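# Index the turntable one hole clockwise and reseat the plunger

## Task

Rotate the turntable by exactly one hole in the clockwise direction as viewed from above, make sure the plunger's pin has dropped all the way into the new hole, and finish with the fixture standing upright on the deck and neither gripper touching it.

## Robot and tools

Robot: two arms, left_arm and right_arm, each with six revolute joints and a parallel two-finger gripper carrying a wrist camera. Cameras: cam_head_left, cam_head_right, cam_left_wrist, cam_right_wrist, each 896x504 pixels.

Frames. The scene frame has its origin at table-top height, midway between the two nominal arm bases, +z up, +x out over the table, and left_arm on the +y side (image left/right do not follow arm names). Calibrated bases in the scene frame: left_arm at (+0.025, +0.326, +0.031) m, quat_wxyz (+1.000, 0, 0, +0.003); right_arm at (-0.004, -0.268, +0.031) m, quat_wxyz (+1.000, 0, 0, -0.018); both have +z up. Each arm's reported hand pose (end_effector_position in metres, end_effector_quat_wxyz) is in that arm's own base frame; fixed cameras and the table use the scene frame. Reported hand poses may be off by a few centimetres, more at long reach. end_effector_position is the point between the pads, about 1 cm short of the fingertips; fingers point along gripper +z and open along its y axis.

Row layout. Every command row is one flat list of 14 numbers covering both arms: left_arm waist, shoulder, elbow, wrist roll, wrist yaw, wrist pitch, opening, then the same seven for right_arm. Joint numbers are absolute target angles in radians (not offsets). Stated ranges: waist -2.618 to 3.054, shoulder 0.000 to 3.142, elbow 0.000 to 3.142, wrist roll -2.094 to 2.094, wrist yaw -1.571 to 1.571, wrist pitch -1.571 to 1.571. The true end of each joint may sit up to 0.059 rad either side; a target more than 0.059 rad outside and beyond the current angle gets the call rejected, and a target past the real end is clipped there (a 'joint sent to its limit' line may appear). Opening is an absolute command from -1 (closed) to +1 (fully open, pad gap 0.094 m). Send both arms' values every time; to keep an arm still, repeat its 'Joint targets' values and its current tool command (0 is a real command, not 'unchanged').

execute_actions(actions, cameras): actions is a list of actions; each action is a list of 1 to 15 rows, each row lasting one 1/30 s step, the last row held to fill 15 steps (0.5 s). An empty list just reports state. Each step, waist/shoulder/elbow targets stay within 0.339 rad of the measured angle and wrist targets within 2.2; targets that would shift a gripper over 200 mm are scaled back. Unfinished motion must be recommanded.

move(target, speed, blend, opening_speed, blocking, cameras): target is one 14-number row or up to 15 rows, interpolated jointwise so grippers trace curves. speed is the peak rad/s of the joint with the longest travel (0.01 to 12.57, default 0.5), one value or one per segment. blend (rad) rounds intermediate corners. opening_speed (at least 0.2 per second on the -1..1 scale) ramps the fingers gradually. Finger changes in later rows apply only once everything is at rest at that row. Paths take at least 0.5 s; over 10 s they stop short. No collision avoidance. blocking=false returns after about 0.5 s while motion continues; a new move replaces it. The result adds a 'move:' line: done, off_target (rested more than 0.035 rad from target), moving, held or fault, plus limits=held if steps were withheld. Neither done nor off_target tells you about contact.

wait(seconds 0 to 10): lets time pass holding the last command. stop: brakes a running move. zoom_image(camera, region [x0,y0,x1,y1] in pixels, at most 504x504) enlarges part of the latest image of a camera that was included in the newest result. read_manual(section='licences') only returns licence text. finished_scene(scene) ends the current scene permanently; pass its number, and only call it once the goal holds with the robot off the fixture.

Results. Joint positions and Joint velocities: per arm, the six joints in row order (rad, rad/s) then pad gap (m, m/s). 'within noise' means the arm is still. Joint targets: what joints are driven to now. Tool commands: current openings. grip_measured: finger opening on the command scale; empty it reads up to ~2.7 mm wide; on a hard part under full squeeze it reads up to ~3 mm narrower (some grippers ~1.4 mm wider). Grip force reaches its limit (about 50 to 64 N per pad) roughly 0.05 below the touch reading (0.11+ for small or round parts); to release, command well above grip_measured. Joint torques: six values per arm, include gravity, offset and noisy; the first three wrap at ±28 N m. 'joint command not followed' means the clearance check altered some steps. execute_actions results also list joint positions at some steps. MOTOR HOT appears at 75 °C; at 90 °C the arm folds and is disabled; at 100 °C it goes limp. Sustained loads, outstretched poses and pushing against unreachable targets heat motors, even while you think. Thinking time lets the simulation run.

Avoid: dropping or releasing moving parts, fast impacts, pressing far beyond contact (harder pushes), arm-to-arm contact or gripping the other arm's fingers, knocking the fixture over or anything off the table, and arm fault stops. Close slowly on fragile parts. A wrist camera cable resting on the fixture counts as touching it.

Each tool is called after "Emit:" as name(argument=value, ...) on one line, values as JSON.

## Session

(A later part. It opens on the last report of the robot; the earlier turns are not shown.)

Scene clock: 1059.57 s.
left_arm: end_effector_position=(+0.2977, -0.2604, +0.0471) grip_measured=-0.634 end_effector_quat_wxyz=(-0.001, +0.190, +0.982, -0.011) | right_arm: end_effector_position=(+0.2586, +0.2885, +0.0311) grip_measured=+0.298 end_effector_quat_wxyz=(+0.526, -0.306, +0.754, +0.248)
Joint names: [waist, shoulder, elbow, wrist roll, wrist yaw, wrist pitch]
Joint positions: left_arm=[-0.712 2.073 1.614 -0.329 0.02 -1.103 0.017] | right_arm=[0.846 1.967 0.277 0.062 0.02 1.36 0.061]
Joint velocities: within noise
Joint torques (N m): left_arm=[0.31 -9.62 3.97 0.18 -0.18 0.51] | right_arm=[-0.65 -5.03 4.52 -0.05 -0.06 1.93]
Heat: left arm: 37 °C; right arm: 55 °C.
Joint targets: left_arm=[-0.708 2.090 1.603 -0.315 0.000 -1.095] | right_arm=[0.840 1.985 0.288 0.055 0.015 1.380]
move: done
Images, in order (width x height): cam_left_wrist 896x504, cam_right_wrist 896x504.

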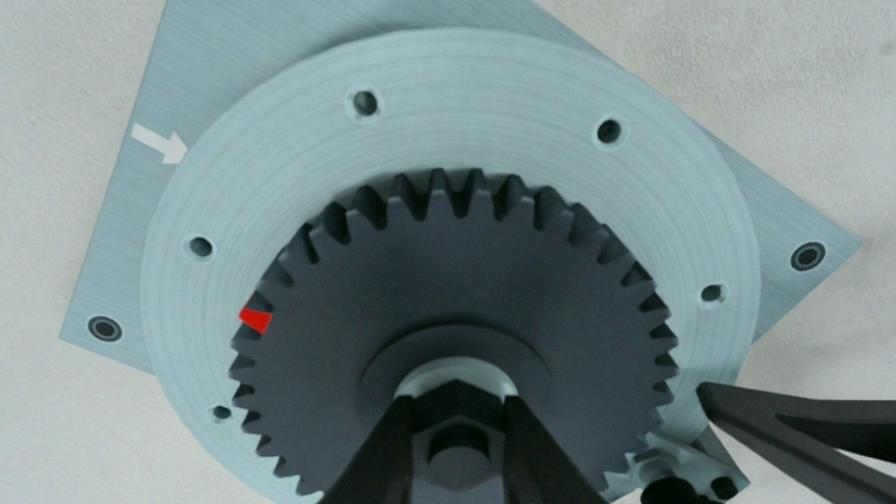

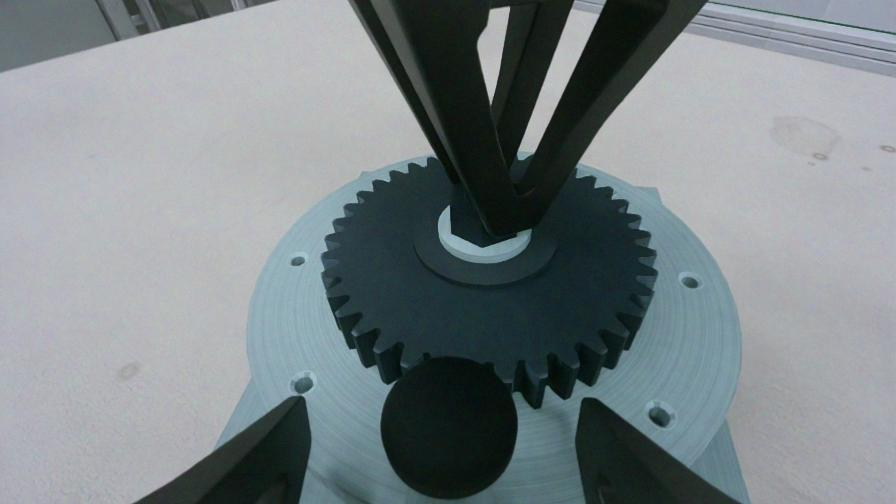

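Emit:
move(target=[-0.708,2.090,1.603,-0.215,0,-1.095,-0.8,0.840,1.985,0.288,0.055,0.015,1.38,0.3], speed=0.08, cameras=["cam_left_wrist","cam_right_wrist"])

Emit:
zoom_image(camera="cam_right_wrist", region=[300, 300, 600, 504])

Scene clock: 1068.17 s.
left_arm: end_effector_position=(+0.2977, -0.2605, +0.0471) grip_measured=-0.634 end_effector_quat_wxyz=(+0.000, +0.223, +0.975, -0.012) | right_arm: end_effector_position=(+0.2586, +0.2885, +0.0311) grip_measured=+0.298 end_effector_quat_wxyz=(+0.526, -0.306, +0.754, +0.248)
Joint names: [waist, shoulder, elbow, wrist roll, wrist yaw, wrist pitch]
Joint positions: left_arm=[-0.712 2.073 1.614 -0.263 0.021 -1.103 0.017] | right_arm=[0.846 1.967 0.277 0.062 0.02 1.36 0.061]
Joint velocities: within noise
Joint torques (N m): left_arm=[0.34 -9.57 4.01 0.56 -0.18 0.52] | right_arm=[-0.68 -5.03 4.55 -0.04 -0.06 1.92]
Heat: left arm: 37 °C; right arm: 54 °C.
Joint targets: left_arm=[-0.708 2.090 1.603 -0.215 0.000 -1.095] | right_arm=[0.840 1.985 0.288 0.055 0.015 1.380]
move: off_target (left_arm); left_arm: the wrist roll is farthest, 0.048 rad from its target
Images, in order (width x height): cam_left_wrist 896x504, cam_right_wrist 896x504.

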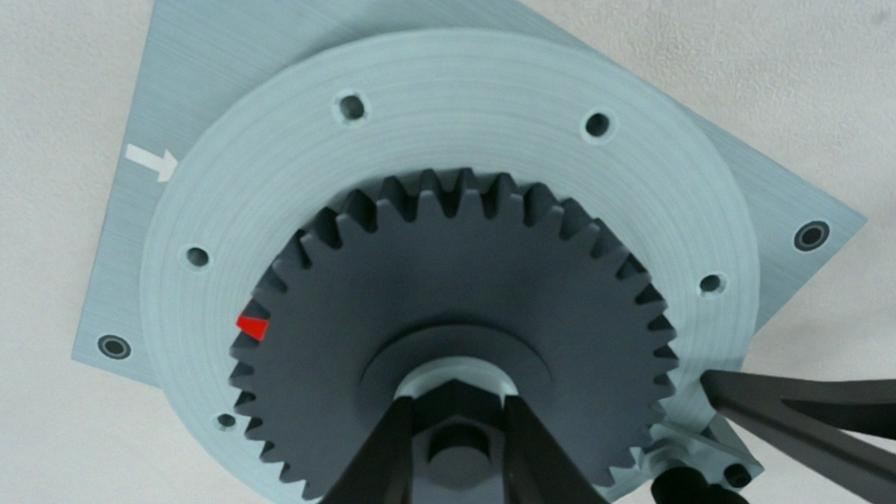

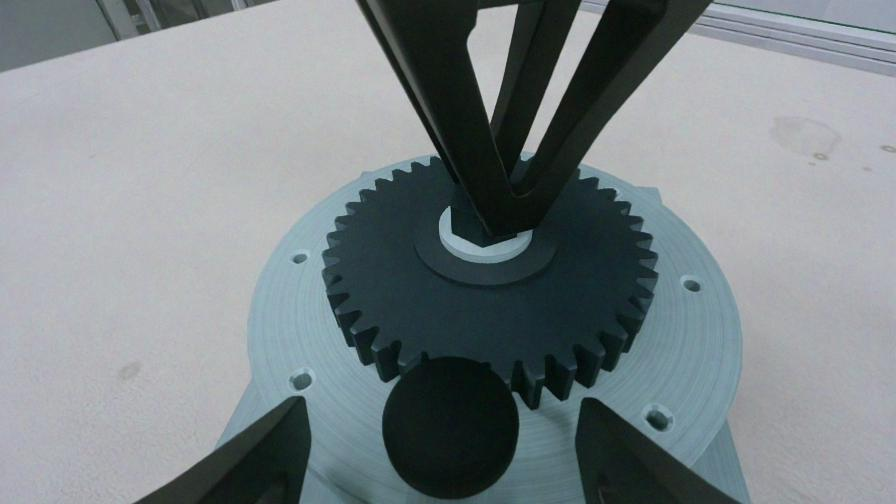

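Scaled by 1.680 from the camera's 896x504 image, which has a finer 1280x720 frame.

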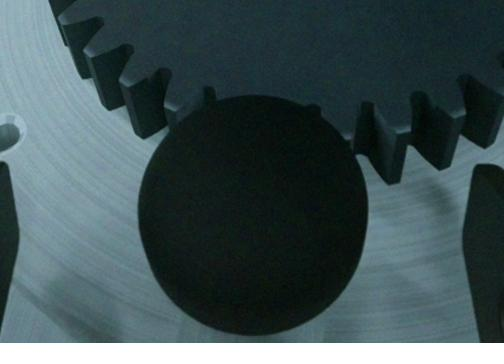

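Emit:
zoom_image(camera="cam_left_wrist", region=[60, 80, 420, 400])

Emit:
zoom_image(camera="cam_left_wrist", region=[560, 340, 800, 504])

Scaled by 1.400 from the camera's 896x504 image, which has a finer 1280x720 frame.

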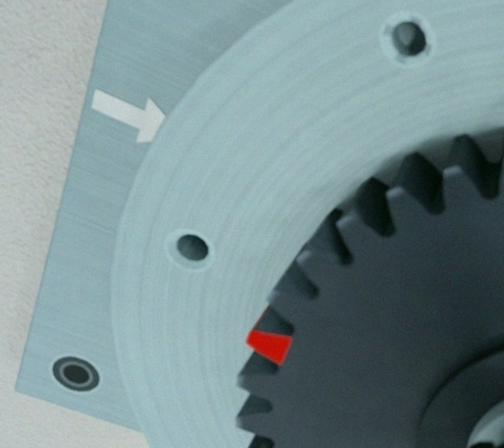

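Scaled by 2.100 from the camera's 896x504 image, which has a finer 1280x720 frame.

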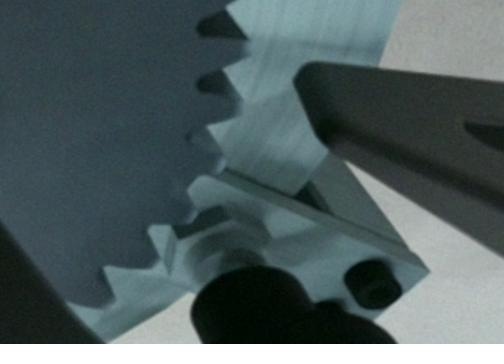

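Emit:
move(target=[-0.708,2.090,1.603,-0.14,0,-1.095,-0.8,0.840,1.985,0.288,0.055,0.015,1.38,0.3], speed=0.08, cameras=["cam_left_wrist","cam_right_wrist"])

Emit:
zoom_image(camera="cam_right_wrist", region=[300, 300, 600, 504])

Scene clock: 1222.83 s.
left_arm: end_effector_position=(+0.2978, -0.2607, +0.0471) grip_measured=-0.635 end_effector_quat_wxyz=(+0.000, +0.256, +0.967, -0.012) | right_arm: end_effector_position=(+0.2586, +0.2885, +0.0311) grip_measured=+0.298 end_effector_quat_wxyz=(+0.526, -0.306, +0.754, +0.248)
Joint names: [waist, shoulder, elbow, wrist roll, wrist yaw, wrist pitch]
Joint positions: left_arm=[-0.712 2.073 1.614 -0.194 0.021 -1.101 0.017] | right_arm=[0.846 1.967 0.277 0.062 0.02 1.36 0.061]
Joint velocities: within noise
Joint torques (N m): left_arm=[0.31 -9.62 4.01 0.66 -0.19 0.5] | right_arm=[-0.68 -5.04 4.53 -0.05 -0.05 1.93]
Heat: left arm: 37 °C; right arm: 50 °C.
Joint targets: left_arm=[-0.708 2.090 1.603 -0.140 0.000 -1.095] | right_arm=[0.840 1.985 0.288 0.055 0.015 1.380]
move: off_target (left_arm); left_arm: the wrist roll is farthest, 0.054 rad from its target
Images, in order (width x height): cam_left_wrist 896x504, cam_right_wrist 896x504.

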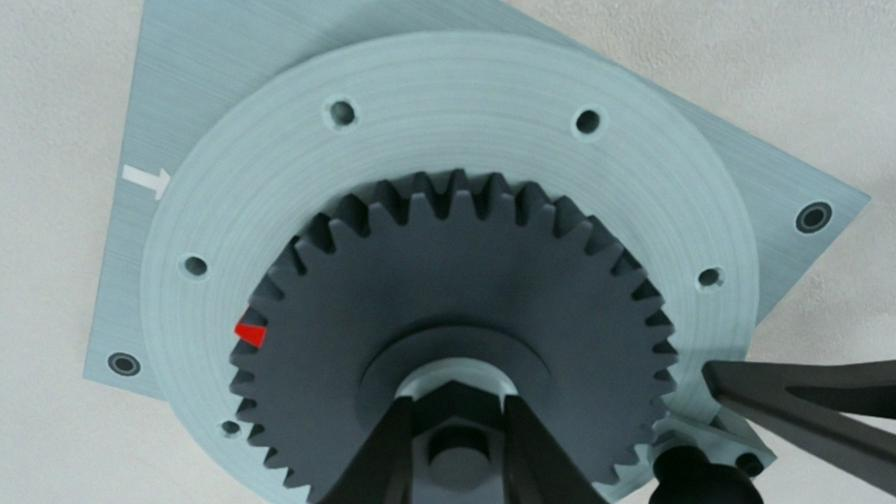

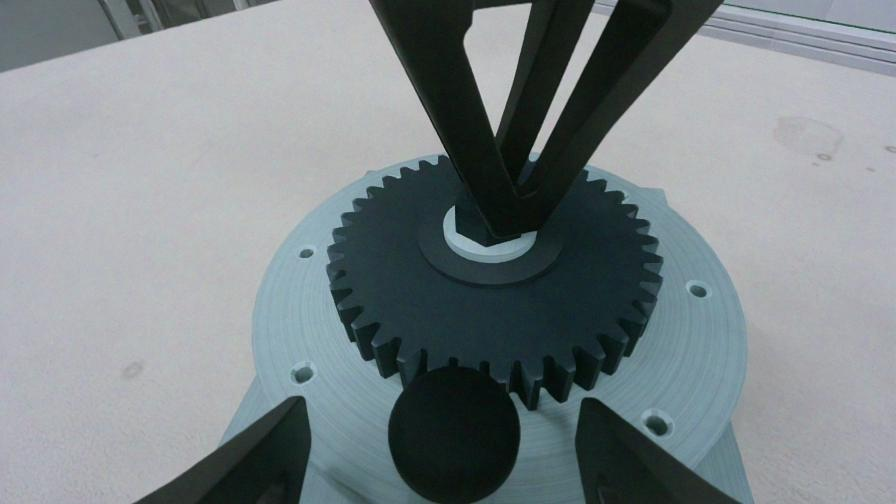

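Scaled by 1.680 from the camera's 896x504 image, which has a finer 1280x720 frame.

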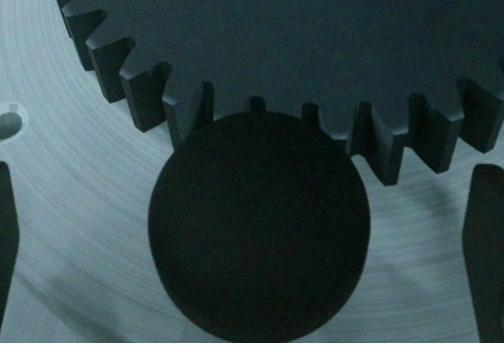

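Emit:
move(target=[[-0.708,2.090,1.603,-0.194,0,-1.095,-0.8,0.840,1.985,0.288,0.055,0.015,1.38,0.3],[-0.708,2.090,1.603,-0.194,0,-1.095,0.0,0.840,1.985,0.288,0.055,0.015,1.38,0.3],[-0.708,2.04,1.79,-0.194,0,-1.303,0.0,0.840,1.74,0.288,0.055,0.015,1.15,0.3]], speed=0.3, opening_speed=0.5, cameras=["cam_left_wrist","cam_right_wrist"])

Scene clock: 1255.10 s.
left_arm: end_effector_position=(+0.2967, -0.2567, +0.0846) grip_measured=-0.002 end_effector_quat_wxyz=(-0.013, +0.251, +0.968, +0.002) | right_arm: end_effector_position=(+0.2581, +0.2879, +0.0601) grip_measured=+0.298 end_effector_quat_wxyz=(+0.528, -0.305, +0.752, +0.249)
Joint names: [waist, shoulder, elbow, wrist roll, wrist yaw, wrist pitch]
Joint positions: left_arm=[-0.712 2.073 1.764 -0.204 0.008 -1.287 0.047] | right_arm=[0.846 1.761 0.277 0.062 0.02 1.16 0.061]
Joint velocities: within noise
Joint torques (N m): left_arm=[0.31 -14.39 6.94 0.13 -0.1 0.15] | right_arm=[-0.66 -7.28 5.93 -0.04 -0.06 1.63]
Heat: left arm: 38 °C; right arm: 50 °C.
Joint targets: left_arm=[-0.708 2.040 1.790 -0.194 0.000 -1.303] | right_arm=[0.840 1.740 0.288 0.055 0.015 1.150]
move: done
Images, in order (width x height): cam_left_wrist 896x504, cam_right_wrist 896x504.

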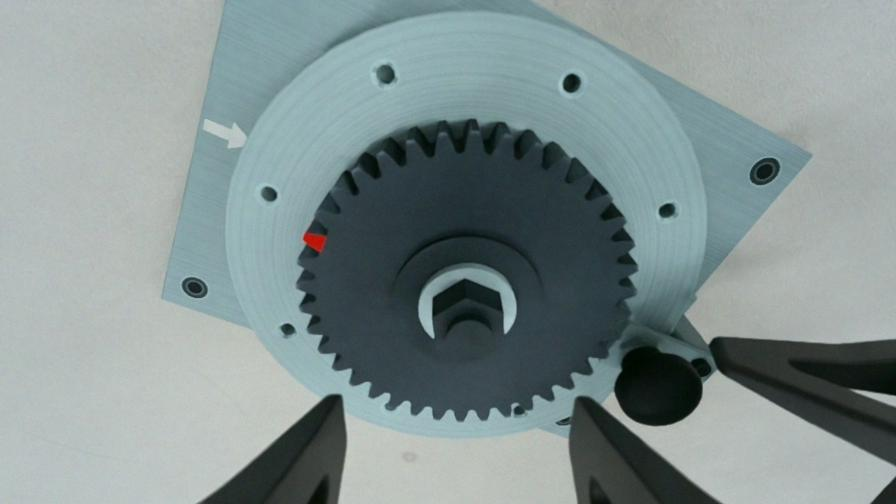

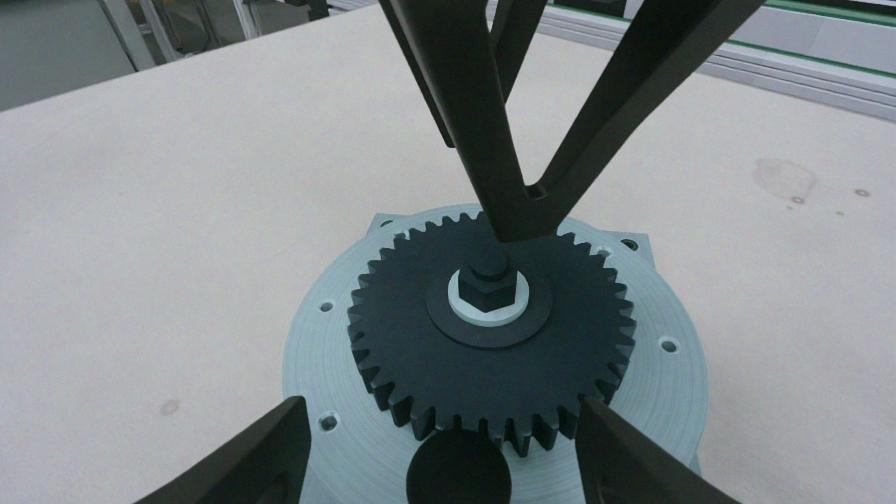

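Emit:
move(target=[[-0.708,1.85,1.70,-0.194,0,-1.2,0.0,0.840,1.30,0.288,0.0,0.0,0.40,0.3],[-0.692,1.59,1.45,0,0,-0.995,0.0,0.874,1.033,0.373,0,0,0.04,0.3]], speed=0.7)

Emit:
zoom_image(camera="cam_left_wrist", region=[300, 140, 640, 450])

Emit:
zoom_image(camera="cam_right_wrist", region=[400, 60, 620, 340])

Scene clock: 1272.20 s.
left_arm: end_effector_position=(+0.2914, -0.2453, +0.1775) grip_measured=-0.002 end_effector_quat_wxyz=(+0.189, +0.331, +0.922, -0.074) | right_arm: end_effector_position=(+0.2034, +0.2375, +0.0867) grip_measured=+0.298 end_effector_quat_wxyz=(+0.406, -0.370, +0.815, +0.184)
Joint names: [waist, shoulder, elbow, wrist roll, wrist yaw, wrist pitch]
Joint positions: left_arm=[-0.699 1.613 1.465 -0.011 0.007 -1.014 0.047] | right_arm=[0.866 1.046 0.352 0.009 0.011 0.048 0.061]
Joint velocities: within noise
Joint torques (N m): left_arm=[0.59 -9.66 4.36 0.13 -0.07 1.41] | right_arm=[0.7 -3.11 10.61 -0.07 -0.13 1.5]
Heat: left arm: 40 °C; right arm: 48 °C.
Joint targets: left_arm=[-0.692 1.590 1.450 0.000 0.000 -0.995] | right_arm=[0.874 1.033 0.373 0.000 0.000 0.040]
move: done

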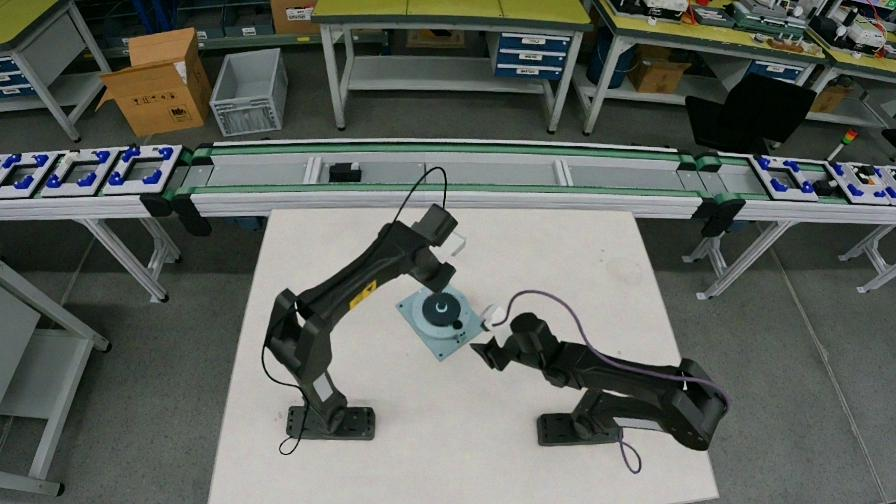

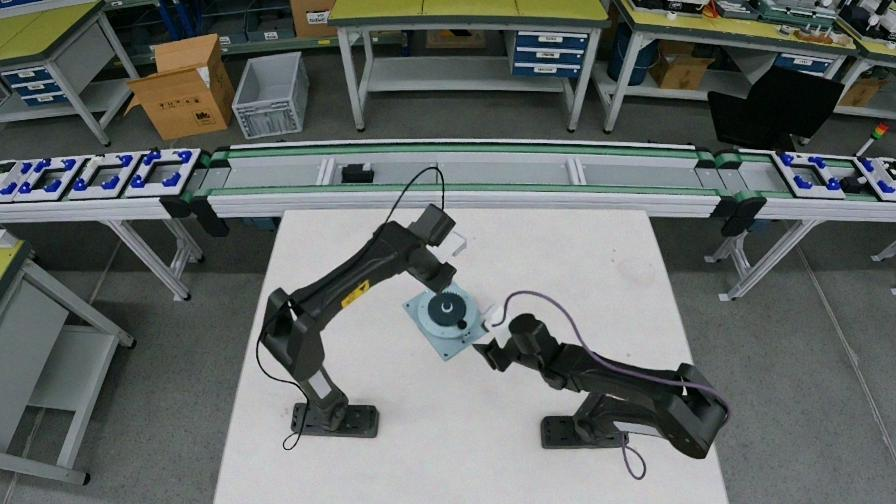

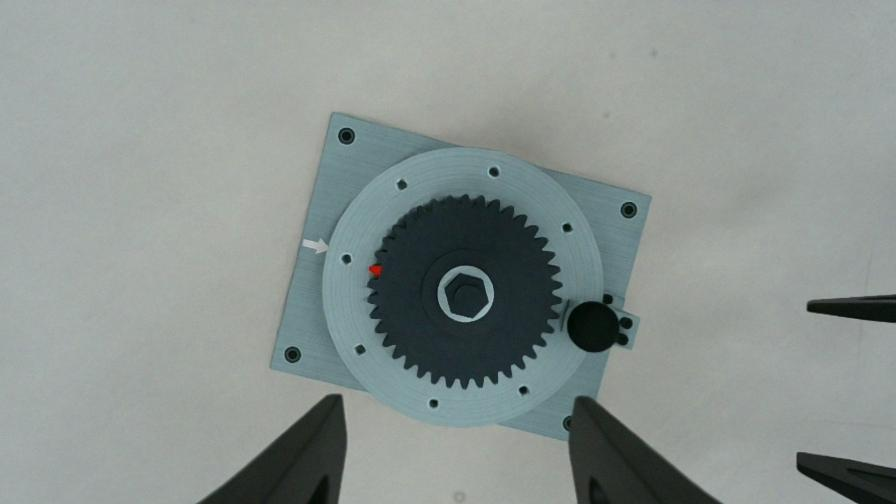

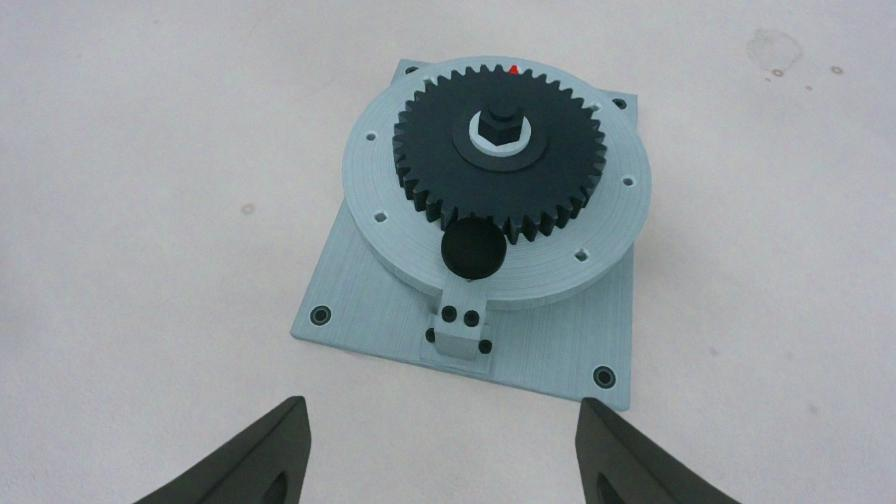

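Scaled by 1.482 from the camera's 896x504 image, which has a finer 1280x720 frame.

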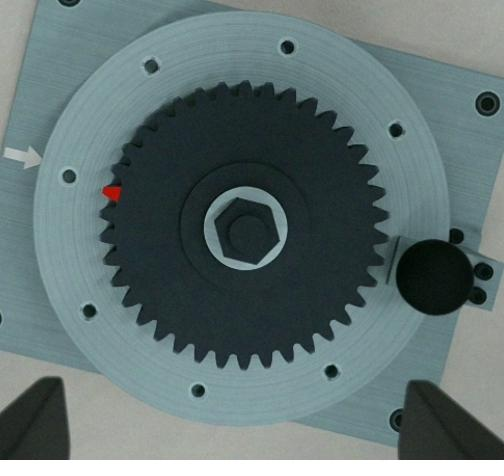

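Scaled by 1.800 from the camera's 896x504 image, which has a finer 1280x720 frame.

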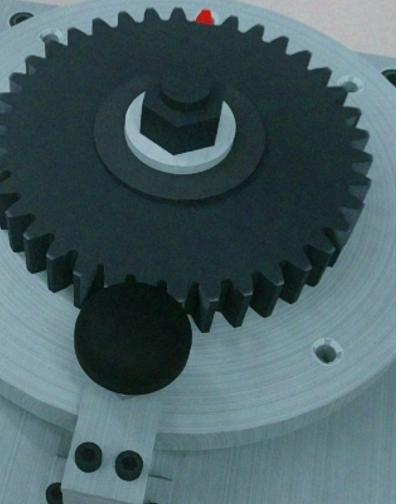

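Emit:
finished_scene(scene=1)

The scene is finished: the task was done.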